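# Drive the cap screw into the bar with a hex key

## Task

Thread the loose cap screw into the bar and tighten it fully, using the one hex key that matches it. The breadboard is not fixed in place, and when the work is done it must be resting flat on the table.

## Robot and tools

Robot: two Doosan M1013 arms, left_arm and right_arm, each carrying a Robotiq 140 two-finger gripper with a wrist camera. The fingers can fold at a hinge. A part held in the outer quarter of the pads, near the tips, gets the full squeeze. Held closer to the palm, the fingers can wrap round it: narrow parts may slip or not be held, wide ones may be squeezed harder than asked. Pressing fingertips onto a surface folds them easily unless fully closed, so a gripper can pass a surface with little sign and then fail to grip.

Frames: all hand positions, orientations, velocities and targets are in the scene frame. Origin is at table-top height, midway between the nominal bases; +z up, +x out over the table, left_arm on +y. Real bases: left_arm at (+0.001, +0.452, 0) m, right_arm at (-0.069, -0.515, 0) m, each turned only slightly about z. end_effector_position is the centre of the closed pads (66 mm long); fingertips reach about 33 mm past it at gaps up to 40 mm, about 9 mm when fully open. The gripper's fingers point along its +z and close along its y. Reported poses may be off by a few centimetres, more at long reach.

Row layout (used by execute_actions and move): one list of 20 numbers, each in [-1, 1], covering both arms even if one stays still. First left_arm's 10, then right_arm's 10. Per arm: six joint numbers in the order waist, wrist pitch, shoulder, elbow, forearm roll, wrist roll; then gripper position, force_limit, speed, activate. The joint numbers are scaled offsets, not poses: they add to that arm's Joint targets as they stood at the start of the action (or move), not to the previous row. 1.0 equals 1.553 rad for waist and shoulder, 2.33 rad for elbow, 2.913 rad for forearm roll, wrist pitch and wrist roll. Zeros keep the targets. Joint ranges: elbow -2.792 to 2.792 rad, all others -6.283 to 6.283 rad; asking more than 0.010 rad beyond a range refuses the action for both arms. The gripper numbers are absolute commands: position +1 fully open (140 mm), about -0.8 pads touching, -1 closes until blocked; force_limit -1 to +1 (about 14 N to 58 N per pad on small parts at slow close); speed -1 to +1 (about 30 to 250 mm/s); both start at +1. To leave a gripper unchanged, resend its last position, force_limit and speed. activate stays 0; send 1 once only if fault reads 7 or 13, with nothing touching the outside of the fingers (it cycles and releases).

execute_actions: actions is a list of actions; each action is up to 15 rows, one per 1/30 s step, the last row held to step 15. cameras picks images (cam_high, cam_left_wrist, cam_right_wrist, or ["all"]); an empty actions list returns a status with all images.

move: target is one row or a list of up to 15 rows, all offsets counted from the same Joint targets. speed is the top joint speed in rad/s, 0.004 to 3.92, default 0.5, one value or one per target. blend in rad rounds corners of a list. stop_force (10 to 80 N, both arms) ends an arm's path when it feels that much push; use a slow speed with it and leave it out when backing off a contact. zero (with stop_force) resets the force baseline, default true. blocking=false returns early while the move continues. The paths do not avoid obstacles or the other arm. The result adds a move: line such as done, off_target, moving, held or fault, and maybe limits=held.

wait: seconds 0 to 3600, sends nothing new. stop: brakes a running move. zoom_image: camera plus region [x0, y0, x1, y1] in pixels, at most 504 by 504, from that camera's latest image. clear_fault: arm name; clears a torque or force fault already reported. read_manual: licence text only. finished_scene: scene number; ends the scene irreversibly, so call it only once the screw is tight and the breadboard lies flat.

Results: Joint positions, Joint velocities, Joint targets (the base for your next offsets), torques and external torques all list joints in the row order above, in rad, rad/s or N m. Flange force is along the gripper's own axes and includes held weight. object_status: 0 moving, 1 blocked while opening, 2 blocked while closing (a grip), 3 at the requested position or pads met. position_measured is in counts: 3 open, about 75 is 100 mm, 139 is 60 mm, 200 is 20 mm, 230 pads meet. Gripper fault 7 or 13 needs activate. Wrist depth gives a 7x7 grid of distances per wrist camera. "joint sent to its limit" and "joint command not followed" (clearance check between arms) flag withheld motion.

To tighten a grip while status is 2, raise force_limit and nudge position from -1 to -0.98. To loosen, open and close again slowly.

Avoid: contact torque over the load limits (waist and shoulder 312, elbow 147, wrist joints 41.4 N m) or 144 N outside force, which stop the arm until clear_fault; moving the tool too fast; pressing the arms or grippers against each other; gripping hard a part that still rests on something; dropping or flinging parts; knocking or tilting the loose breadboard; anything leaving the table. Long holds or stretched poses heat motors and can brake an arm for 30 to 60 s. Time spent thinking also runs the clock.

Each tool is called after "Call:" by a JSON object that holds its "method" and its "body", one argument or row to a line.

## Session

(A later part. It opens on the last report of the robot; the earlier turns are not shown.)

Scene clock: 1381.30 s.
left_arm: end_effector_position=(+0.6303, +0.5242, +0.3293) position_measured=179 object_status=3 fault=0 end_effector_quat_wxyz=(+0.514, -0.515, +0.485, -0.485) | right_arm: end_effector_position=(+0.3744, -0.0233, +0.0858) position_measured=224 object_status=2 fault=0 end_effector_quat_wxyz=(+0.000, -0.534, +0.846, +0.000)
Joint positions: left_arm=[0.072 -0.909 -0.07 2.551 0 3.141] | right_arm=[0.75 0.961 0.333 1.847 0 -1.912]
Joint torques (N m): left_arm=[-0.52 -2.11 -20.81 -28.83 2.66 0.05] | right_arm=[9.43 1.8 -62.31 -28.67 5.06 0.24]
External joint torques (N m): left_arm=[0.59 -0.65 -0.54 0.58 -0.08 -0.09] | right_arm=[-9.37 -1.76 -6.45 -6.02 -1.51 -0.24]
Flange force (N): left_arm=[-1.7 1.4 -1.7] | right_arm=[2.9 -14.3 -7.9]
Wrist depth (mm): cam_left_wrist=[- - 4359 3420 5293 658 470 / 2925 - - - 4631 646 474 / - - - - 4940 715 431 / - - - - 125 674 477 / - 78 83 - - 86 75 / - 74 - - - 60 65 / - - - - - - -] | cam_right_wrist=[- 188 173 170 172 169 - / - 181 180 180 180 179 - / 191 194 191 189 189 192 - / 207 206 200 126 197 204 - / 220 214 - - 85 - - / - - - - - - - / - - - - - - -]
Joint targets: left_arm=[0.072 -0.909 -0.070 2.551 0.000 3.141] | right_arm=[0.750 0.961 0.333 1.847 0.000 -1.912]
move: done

Call:
{"method": "move", "body": {
  "target": [0,0,0,0,0,0,-0.4,-1,-1,0,0,-0.00014,0.00014,0.00008,0,0.5,-0.98,-0.1,-1,0],
  "speed": 1.5
}}

Call:
{"method": "move", "body": {
  "target": [0,0,0,0,0,0,-0.4,-1,-1,0,0,-0.00014,0.00014,0.00008,0,0.5,-0.98,-0.1,-1,0],
  "speed": 1.5,
  "cameras": ["cam_left_wrist","cam_high"]
}}

Scene clock: 1400.73 s.
left_arm: end_effector_position=(+0.6303, +0.5242, +0.3293) position_measured=179 object_status=3 fault=0 end_effector_quat_wxyz=(+0.514, -0.515, +0.485, -0.485) | right_arm: end_effector_position=(+0.3744, -0.0233, +0.0855) position_measured=224 object_status=2 fault=0 end_effector_quat_wxyz=(+0.000, +0.164, +0.986, +0.000)
Joint positions: left_arm=[0.072 -0.909 -0.07 2.551 0 3.141] | right_arm=[0.75 0.961 0.334 1.847 0 -0.456]
Joint torques (N m): left_arm=[-1.09 -2.11 -21.2 -28.88 2.67 0.09] | right_arm=[8.67 1.72 -61.45 -28.28 4.77 0.13]
External joint torques (N m): left_arm=[1.1 -0.63 0.16 0.63 -0.08 -0.14] | right_arm=[-8.73 -1.71 -7.32 -6.45 -1.17 -0.13]
Flange force (N): left_arm=[-3.6 3.0 -0.5] | right_arm=[-12.7 -4.3 -9.2]
Wrist depth (mm): cam_left_wrist=[- - - - - 650 470 / - - - 5850 - 588 468 / - - - - 4117 - 455 / - 6008 - - 125 641 478 / - 78 83 124 - 86 75 / - 74 - 4730 - 60 65 / - - - - - - -] | cam_right_wrist=[- - 173 170 - 170 167 / - 180 180 183 182 182 180 / 221 192 191 191 191 191 191 / - - 202 126 198 204 203 / - - - - 85 - 218 / - - - - - - - / - - - - - - -]
Joint targets: left_arm=[0.072 -0.909 -0.070 2.551 0.000 3.141] | right_arm=[0.750 0.961 0.334 1.847 0.000 -0.456]
move: done

Scene clock: 1402.30 s.
left_arm: end_effector_position=(+0.6303, +0.5242, +0.3293) position_measured=179 object_status=3 fault=0 end_effector_quat_wxyz=(+0.514, -0.515, +0.485, -0.485) | right_arm: end_effector_position=(+0.3744, -0.0233, +0.0853) position_measured=224 object_status=2 fault=0 end_effector_quat_wxyz=(+0.000, +0.779, +0.627, +0.000)
Joint positions: left_arm=[0.072 -0.909 -0.07 2.551 0 3.141] | right_arm=[0.75 0.96 0.334 1.848 0 1.001]
Joint torques (N m): left_arm=[-0.72 -2.09 -21.29 -28.88 2.67 0.03] | right_arm=[8.22 3.41 -64.4 -27.35 4.66 0.22]
External joint torques (N m): left_arm=[0.77 -0.66 0.06 0.62 -0.08 -0.07] | right_arm=[-8.3 -3.47 -4.81 -7.51 -1.07 -0.22]
Flange force (N): left_arm=[-2.4 2.8 -0.7] | right_arm=[-1.6 13.9 -4.5]
Wrist depth (mm): cam_left_wrist=[- - - 6008 5422 708 414 / - - - - - 715 474 / - 5850 - - - 633 479 / 2850 - 110 - 125 680 456 / - 78 83 4631 - 86 75 / - 74 - 4833 - 60 65 / - - - - - - -] | cam_right_wrist=[187 170 170 169 170 169 168 / - 177 179 180 180 185 183 / - - - 188 187 192 190 / - - 206 126 189 203 206 / - - - - 85 - 213 / - - - - - - - / - - - - - - -]
Joint targets: left_arm=[0.072 -0.909 -0.070 2.551 0.000 3.141] | right_arm=[0.750 0.960 0.334 1.848 0.000 1.001]
move: done
cam_left_wrist: T_world_to_cam=[[-0.01258, 0.01385, -0.99982, 0.33752], [-0.40251, 0.91524, 0.01775, -0.22939], [0.91533, 0.40266, -0.00594, -0.64229]] pos_world=[0.49983, 0.4639, 0.33772]
Images, in order (width x height): cam_high 672x504, cam_left_wrist 672x504.

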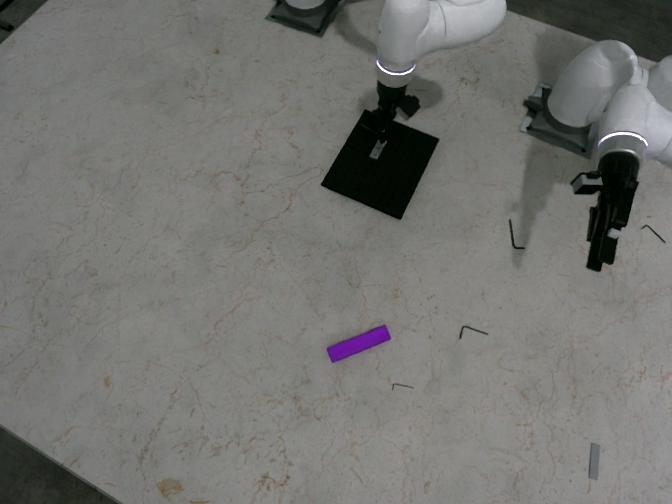

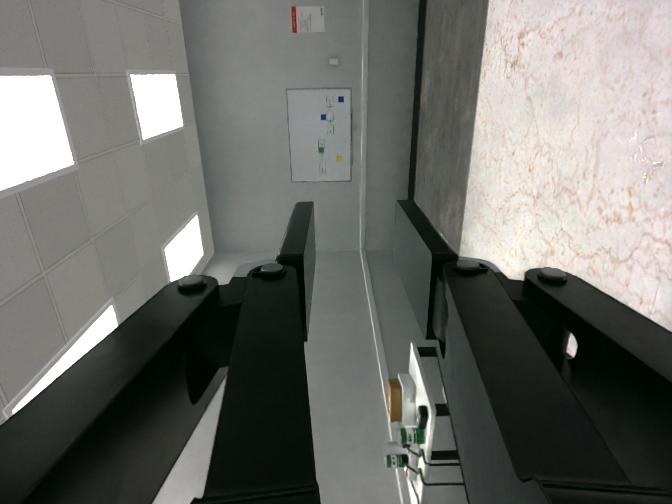

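Call:
{"method": "move", "body": {
  "target": [0,0,0,0,0,0,-0.4,-1,-1,0,0,-0.00007,0.00007,0.00004,0,0.25,-0.98,-0.1,-1,0],
  "speed": 1
}}

Call:
{"method": "move", "body": {
  "target": [0,0,0,0,0,0,-0.4,-1,-1,0,0,-0.00007,0.00007,0.00004,0,0.25,-0.98,-0.1,-1,0],
  "speed": 1,
  "cameras": ["cam_right_wrist"]
}}

Scene clock: 1406.43 s.
left_arm: end_effector_position=(+0.6303, +0.5242, +0.3293) position_measured=179 object_status=3 fault=0 end_effector_quat_wxyz=(+0.514, -0.515, +0.485, -0.485) | right_arm: end_effector_position=(+0.3744, -0.0233, +0.0852) position_measured=224 object_status=2 fault=0 end_effector_quat_wxyz=(+0.000, +0.951, +0.308, +0.000)
Joint positions: left_arm=[0.072 -0.909 -0.07 2.551 0 3.141] | right_arm=[0.75 0.96 0.334 1.848 0 1.729]
Joint torques (N m): left_arm=[-0.39 -2.06 -21.33 -28.95 2.67 -0.01] | right_arm=[10.59 4.13 -66.01 -27.01 5.66 0.29]
External joint torques (N m): left_arm=[0.32 -0.67 0.63 0.7 -0.08 -0.04] | right_arm=[-10.54 -4.19 -2.92 -7.77 -2.1 -0.29]
Flange force (N): left_arm=[-0.9 4.2 0.2] | right_arm=[11.2 14.3 -1.6]
Wrist depth (mm): cam_left_wrist=[- - 4275 - 4631 701 475 / 2779 - - - 6175 715 476 / - - - - - 682 480 / - - - 136 125 - 467 / - 78 83 5700 - 86 75 / - 74 - 4275 - 60 65 / - - - - - - -] | cam_right_wrist=[171 166 170 168 169 170 170 / - 180 180 181 178 179 174 / 190 191 192 186 189 188 191 / - 201 - 126 201 206 - / - - - - 85 - - / - - - - - - - / - - - - - - -]
Joint targets: left_arm=[0.072 -0.909 -0.070 2.551 0.000 3.141] | right_arm=[0.750 0.960 0.334 1.848 0.000 1.729]
move: done

Scene clock: 1407.63 s.
left_arm: end_effector_position=(+0.6303, +0.5242, +0.3293) position_measured=179 object_status=3 fault=0 end_effector_quat_wxyz=(+0.514, -0.515, +0.485, -0.485) | right_arm: end_effector_position=(+0.3744, -0.0233, +0.0851) position_measured=224 object_status=2 fault=0 end_effector_quat_wxyz=(+0.000, +0.999, -0.051, +0.000)
Joint positions: left_arm=[0.072 -0.909 -0.07 2.551 0 3.141] | right_arm=[0.75 0.96 0.334 1.848 0 2.457]
Joint torques (N m): left_arm=[-0.98 -2.09 -21.15 -28.93 2.68 0.03] | right_arm=[12.72 4.05 -66.9 -28.02 6.4 0.3]
External joint torques (N m): left_arm=[1 -0.65 0.28 0.7 -0.1 -0.08] | right_arm=[-12.65 -4.09 -2.37 -6.81 -2.85 -0.3]
Flange force (N): left_arm=[-3.1 3.4 -0.4] | right_arm=[19.8 6.1 -0.5]
Wrist depth (mm): cam_left_wrist=[- - - - 6175 729 439 / - - - 6538 5850 708 470 / - - - 6008 5700 674 456 / - - - - 125 674 453 / - 78 83 - - 86 75 / - 74 - - - 60 65 / - - - - - - -] | cam_right_wrist=[169 170 170 170 172 169 - / 181 180 182 173 179 180 - / 190 190 193 182 190 191 215 / 209 204 200 126 198 201 - / - - - - 85 - - / - - - - - - - / - - - - - - -]
Joint targets: left_arm=[0.072 -0.909 -0.070 2.551 0.000 3.141] | right_arm=[0.750 0.960 0.334 1.848 0.000 2.457]
move: done
cam_right_wrist: T_world_to_cam=[[-0.08841, -0.99602, -0.01128, 0.02155], [-0.93896, 0.07956, 0.33471, 0.32769], [-0.33248, 0.04018, -0.94225, 0.34724]] pos_world=[0.42504, -0.01856, 0.21775]

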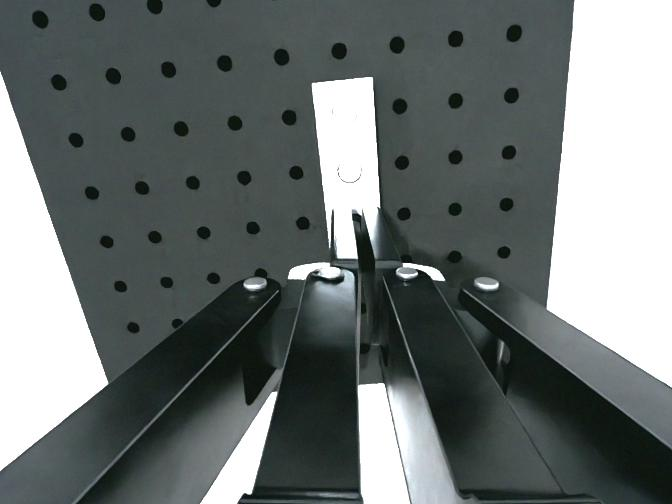

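Call:
{"method": "move", "body": {
  "target": [0,0,0,0,0,0,-0.4,-1,-1,0,0,-0.00007,0.00007,0.00004,0,0.25,-0.98,-0.1,-1,0],
  "speed": 1
}}

Call:
{"method": "move", "body": {
  "target": [0,0,0,0,0,0,-0.4,-1,-1,0,0,-0.00007,0.00007,0.00004,0,0.25,-0.98,-0.1,-1,0],
  "speed": 1
}}

Call:
{"method": "move", "body": {
  "target": [0,0,0,0,0,0,-0.4,-1,-1,0,0,-0.00007,0.00007,0.00004,0,0.25,-0.98,-0.1,-1,0],
  "speed": 1,
  "cameras": ["cam_right_wrist"]
}}

Scene clock: 1412.47 s.
left_arm: end_effector_position=(+0.6303, +0.5242, +0.3293) position_measured=179 object_status=3 fault=0 end_effector_quat_wxyz=(+0.514, -0.515, +0.485, -0.485) | right_arm: end_effector_position=(+0.3744, -0.0233, +0.0850) position_measured=224 object_status=2 fault=0 end_effector_quat_wxyz=(+0.000, +0.915, -0.403, +0.000)
Joint positions: left_arm=[0.072 -0.909 -0.07 2.551 0 3.141] | right_arm=[0.75 0.96 0.334 1.848 0 3.185]
Joint torques (N m): left_arm=[-0.19 -2.12 -20.88 -28.72 2.65 0.05] | right_arm=[13.14 3.16 -65.44 -28.27 6.65 0.13]
External joint torques (N m): left_arm=[0.16 -0.62 -0.05 0.47 -0.06 -0.1] | right_arm=[-13.3 -3.17 -3.3 -6.42 -3.13 -0.13]
Flange force (N): left_arm=[-0.4 2.3 -0.7] | right_arm=[19.7 -7.1 -2.7]
Wrist depth (mm): cam_left_wrist=[- - - 6538 6008 639 449 / 2223 - 6352 - 6538 666 473 / - - - - 6175 670 480 / - - - - 126 632 480 / - 78 83 4833 - 86 75 / - 74 - 4631 - 60 65 / - - - 3529 - - -] | cam_right_wrist=[- 167 170 168 170 190 - / 181 179 177 179 177 180 - / 191 191 194 183 191 191 191 / 203 204 203 127 201 205 - / 217 215 - - 85 - - / - - - - - - - / - - - - - - -]
Joint targets: left_arm=[0.072 -0.909 -0.070 2.551 0.000 3.141] | right_arm=[0.750 0.960 0.334 1.848 0.000 3.185]
move: done

Scene clock: 1413.67 s.
left_arm: end_effector_position=(+0.6303, +0.5242, +0.3293) position_measured=179 object_status=3 fault=0 end_effector_quat_wxyz=(+0.514, -0.515, +0.485, -0.485) | right_arm: end_effector_position=(+0.3744, -0.0233, +0.0849) position_measured=224 object_status=2 fault=0 end_effector_quat_wxyz=(+0.000, +0.712, -0.703, +0.000)
Joint positions: left_arm=[0.072 -0.909 -0.07 2.551 0 3.141] | right_arm=[0.75 0.959 0.334 1.848 0 3.914]
Joint torques (N m): left_arm=[-0.35 -2.14 -21.36 -28.6 2.68 0.05] | right_arm=[11.58 2.05 -62.02 -28.21 5.9 0.22]
External joint torques (N m): left_arm=[0.36 -0.6 0.35 0.34 -0.09 -0.1] | right_arm=[-11.38 -2.03 -6.96 -6.47 -2.36 -0.22]
Flange force (N): left_arm=[-1.1 3.0 0.2] | right_arm=[11.1 -13.6 -8.3]
Wrist depth (mm): cam_left_wrist=[- - - - 6175 616 456 / - - - - - 652 476 / - - - - - 680 504 / - - 110 - 134 674 480 / - 78 83 - - 86 77 / - 74 - 4194 - 60 65 / - - - 3900 - - -] | cam_right_wrist=[- 172 170 168 170 169 - / 180 180 182 180 179 179 206 / 191 191 189 190 191 190 - / 204 - 203 127 198 - - / 218 - - - 85 - 243 / - - - - - - - / - - - - - - -]
Joint targets: left_arm=[0.072 -0.909 -0.070 2.551 0.000 3.141] | right_arm=[0.750 0.959 0.334 1.848 0.000 3.914]
move: done

Scene clock: 1414.87 s.
left_arm: end_effector_position=(+0.6303, +0.5242, +0.3293) position_measured=179 object_status=3 fault=0 end_effector_quat_wxyz=(+0.514, -0.515, +0.485, -0.485) | right_arm: end_effector_position=(+0.3744, -0.0233, +0.0847) position_measured=224 object_status=2 fault=0 end_effector_quat_wxyz=(+0.000, -0.415, +0.910, +0.000)
Joint positions: left_arm=[0.072 -0.909 -0.07 2.551 0 3.141] | right_arm=[0.75 0.959 0.334 1.848 0 4.642]
Joint torques (N m): left_arm=[-0.65 -2.09 -21.1 -28.81 2.66 0.05] | right_arm=[9.53 1.85 -61.12 -27.64 4.92 0.23]
External joint torques (N m): left_arm=[0.63 -0.66 0.17 0.54 -0.07 -0.1] | right_arm=[-9.29 -1.81 -8.19 -7.11 -1.34 -0.23]
Flange force (N): left_arm=[-2.0 3.0 -0.4] | right_arm=[-0.7 -14.4 -10.3]
Wrist depth (mm): cam_left_wrist=[2711 - - 4537 6352 715 - / - - - - - 777 455 / 3088 - - - 5850 715 435 / - - - 136 125 650 - / - 78 83 - - 86 77 / - 74 - - - 60 65 / - - - 3088 - - -] | cam_right_wrist=[- - 170 169 169 193 - / - 182 179 180 177 - - / - 191 190 189 - - - / 205 206 201 126 201 205 203 / 215 212 - - 85 - 218 / - - - - - - - / - - - - - - -]
Joint targets: left_arm=[0.072 -0.909 -0.070 2.551 0.000 3.141] | right_arm=[0.750 0.959 0.334 1.848 0.000 4.642]
move: done
cam_right_wrist: T_world_to_cam=[[-0.76334, 0.6459, -0.01128, 0.31249], [0.6057, 0.72168, 0.33513, -0.23568], [0.2246, 0.24899, -0.9421, 0.14313]] pos_world=[0.34914, -0.06739, 0.21735]

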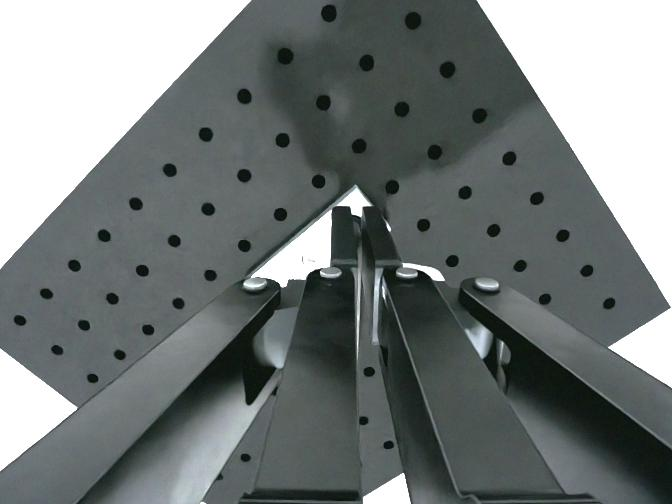

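Call:
{"method": "move", "body": {
  "target": [0,0,0,0,0,0,-0.4,-1,-1,0,0,-0.00007,0.00007,0.00004,0,0.25,-0.98,-0.1,-1,0],
  "speed": 1
}}

Call:
{"method": "move", "body": {
  "target": [0,0,0,0,0,0,-0.4,-1,-1,0,0,-0.00007,0.00007,0.00004,0,0.25,-0.98,-0.1,-1,0],
  "speed": 1,
  "cameras": ["cam_right_wrist"]
}}

Scene clock: 1419.10 s.
left_arm: end_effector_position=(+0.6303, +0.5242, +0.3293) position_measured=179 object_status=3 fault=0 end_effector_quat_wxyz=(+0.514, -0.515, +0.485, -0.485) | right_arm: end_effector_position=(+0.3744, -0.0233, +0.0846) position_measured=224 object_status=2 fault=0 end_effector_quat_wxyz=(+0.000, -0.064, +0.998, +0.000)
Joint positions: left_arm=[0.072 -0.909 -0.07 2.551 0 3.141] | right_arm=[0.75 0.959 0.334 1.848 0 5.37]
Joint torques (N m): left_arm=[-0.52 -2.12 -21.54 -28.81 2.67 0.07] | right_arm=[8.5 1.76 -60.64 -27.82 4.85 0.11]
External joint torques (N m): left_arm=[0.52 -0.63 0.48 0.54 -0.07 -0.11] | right_arm=[-8.5 -1.74 -8.14 -6.84 -1.27 -0.11]
Flange force (N): left_arm=[-1.7 3.6 0.2] | right_arm=[-9.0 -9.4 -10.2]
Wrist depth (mm): cam_left_wrist=[- - - 6175 5170 710 473 / 2887 - 6352 - 5422 680 497 / 3131 - 5850 6008 6175 635 479 / - - - 136 134 668 479 / - 78 83 - - 86 77 / - 75 - - - 60 65 / - - - 3176 - - -] | cam_right_wrist=[- - 169 170 167 170 170 / - 180 176 179 181 181 181 / - 192 193 190 190 190 190 / - 203 200 126 200 203 203 / - - - - 85 - 211 / - - - - - - - / - - - - - - -]
Joint targets: left_arm=[0.072 -0.909 -0.070 2.551 0.000 3.141] | right_arm=[0.750 0.959 0.334 1.848 0.000 5.370]
move: done

Scene clock: 1420.30 s.
left_arm: end_effector_position=(+0.6303, +0.5242, +0.3293) position_measured=179 object_status=3 fault=0 end_effector_quat_wxyz=(+0.514, -0.515, +0.485, -0.485) | right_arm: end_effector_position=(+0.3744, -0.0233, +0.0845) position_measured=224 object_status=2 fault=0 end_effector_quat_wxyz=(+0.000, +0.296, +0.955, +0.000)
Joint positions: left_arm=[0.072 -0.909 -0.07 2.551 0 3.141] | right_arm=[0.75 0.959 0.335 1.848 0 6.098]
Joint torques (N m): left_arm=[-0.44 -2.1 -21 -28.99 2.67 0.04] | right_arm=[8.07 1.82 -62.75 -28.71 4.44 0.26]
External joint torques (N m): left_arm=[0.49 -0.65 -0.19 0.71 -0.08 -0.09] | right_arm=[-8.01 -1.82 -6.53 -6.07 -0.83 -0.26]
Flange force (N): left_arm=[-1.4 2.3 -1.3] | right_arm=[-12.6 -0.4 -7.9]
Wrist depth (mm): cam_left_wrist=[- - 5293 6352 6008 708 472 / - - - 6352 6538 672 472 / 3368 - - - - 654 474 / - - - - 134 - 482 / 2925 78 83 5052 - 86 75 / - 75 - - - 60 65 / - - - - - - -] | cam_right_wrist=[- - - - 169 169 169 / - - 178 - 181 179 179 / - 190 191 189 188 190 190 / - 204 203 126 200 200 202 / - - - - 85 - 217 / - - - - - - - / - - - - - - -]
Joint targets: left_arm=[0.072 -0.909 -0.070 2.551 0.000 3.141] | right_arm=[0.750 0.959 0.335 1.848 0.000 6.098]
move: done
cam_right_wrist: T_world_to_cam=[[0.55459, 0.83205, -0.01102, -0.17664], [0.78604, -0.51948, 0.33509, -0.33196], [0.27309, -0.1945, -0.94212, 0.11449]] pos_world=[0.32763, -0.00321, 0.21715]

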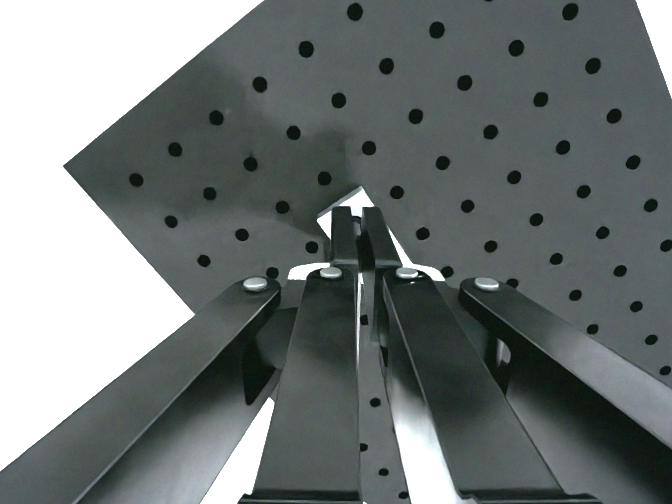

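Call:
{"method": "move", "body": {
  "target": [0,0,0,0,0,0,-0.4,-1,-1,0,0,0,0,0,0,0.06,-0.98,-0.1,-1,0],
  "speed": 1
}}

Call:
{"method": "move", "body": {
  "target": [
    [0,0,0,0,0,0,-0.4,-1,-1,0,0,0,0,0,0,0,-0.5,-1,-1,0],
    [0,0,0,0,0,0,-0.4,-1,-1,0,0,0.01208,-0.01186,-0.0072,0,0,-0.5,-1,-1,0]
  ],
  "speed": 0.3,
  "cameras": ["cam_right_wrist"]
}}

Scene clock: 1436.20 s.
left_arm: end_effector_position=(+0.6303, +0.5242, +0.3293) position_measured=179 object_status=3 fault=0 end_effector_quat_wxyz=(+0.514, -0.515, +0.485, -0.485) | right_arm: end_effector_position=(+0.3744, -0.0233, +0.0845) position_measured=224 object_status=2 fault=0 end_effector_quat_wxyz=(+0.000, +0.378, +0.926, +0.000)
Joint positions: left_arm=[0.072 -0.909 -0.07 2.551 0 3.141] | right_arm=[0.75 0.959 0.335 1.848 0 6.273]
Joint torques (N m): left_arm=[-0.49 -2.11 -20.91 -28.84 2.65 0.03] | right_arm=[7.98 2.09 -64.06 -29.17 4.28 0.27]
External joint torques (N m): left_arm=[0.44 -0.63 0.12 0.62 -0.07 -0.08] | right_arm=[-7.98 -2.1 -5.14 -5.6 -0.67 -0.27]
Flange force (N): left_arm=[-1.3 2.9 -0.6] | right_arm=[-12.4 2.7 -5.7]
Wrist depth (mm): cam_left_wrist=[- - 6352 - - 715 473 / - - - - 4446 637 474 / - - - - 5052 - 455 / - - - - 125 637 474 / 2745 78 82 125 - 86 77 / - 74 - - - 60 65 / - - - - - - -] | cam_right_wrist=[- - 166 169 169 165 169 / - 183 178 180 179 179 178 / - 190 190 190 190 191 190 / - 204 202 127 196 199 203 / - - - - 85 - 217 / - - - - - - - / - - - - - - -]
Joint targets: left_arm=[0.072 -0.909 -0.070 2.551 0.000 3.141] | right_arm=[0.750 0.959 0.335 1.848 0.000 6.273]
move: done

Scene clock: 1437.63 s.
left_arm: end_effector_position=(+0.6303, +0.5242, +0.3293) position_measured=179 object_status=3 fault=0 end_effector_quat_wxyz=(+0.514, -0.515, +0.485, -0.485) | right_arm: end_effector_position=(+0.3746, -0.0231, +0.1045) position_measured=192 object_status=3 fault=0 end_effector_quat_wxyz=(+0.000, +0.378, +0.926, +0.000)
Joint positions: left_arm=[0.072 -0.909 -0.07 2.551 0 3.141] | right_arm=[0.75 0.994 0.316 1.831 0 6.273]
Joint torques (N m): left_arm=[-0.34 -2.07 -21.32 -28.9 2.71 0.03] | right_arm=[6.38 0.55 -65.33 -34.51 3.77 0.31]
External joint torques (N m): left_arm=[0.42 -0.69 -0.06 0.6 -0.12 -0.07] | right_arm=[-6.32 -0.56 -2.53 -1.02 -0.08 -0.31]
Flange force (N): left_arm=[-1.0 2.6 -0.9] | right_arm=[-10.1 -2.0 -2.2]
Wrist depth (mm): cam_left_wrist=[- - - - 5850 658 493 / - - - 6538 5170 713 502 / 3970 - - - 4833 717 527 / - - 110 6008 134 654 523 / - 78 83 4940 - 86 77 / - 74 - 4275 - 60 65 / - - - - - - -] | cam_right_wrist=[- - 184 187 187 184 188 / - - 201 201 198 197 197 / - 222 212 207 211 214 206 / - 220 221 185 153 224 228 / - - 93 240 - - 240 / - - - 258 - - - / - - - - - - -]
Joint targets: left_arm=[0.072 -0.909 -0.070 2.551 0.000 3.141] | right_arm=[0.750 0.994 0.316 1.831 0.000 6.273]
move: done
cam_right_wrist: T_world_to_cam=[[0.69078, 0.72298, -0.01082, -0.2302], [0.68373, -0.64827, 0.33504, -0.30343], [0.23522, -0.23884, -0.94214, 0.14645]] pos_world=[0.33204, 0.0047, 0.23715]

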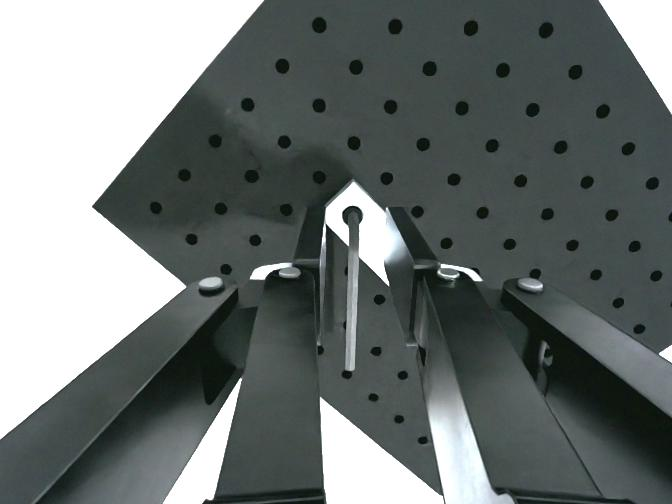

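Call:
{"method": "zoom_image", "body": {
  "camera": "cam_right_wrist",
  "region": [310, 170, 400, 250]
}}

Scaled by 5.600 from the camera's image (finer frame: 960x720).

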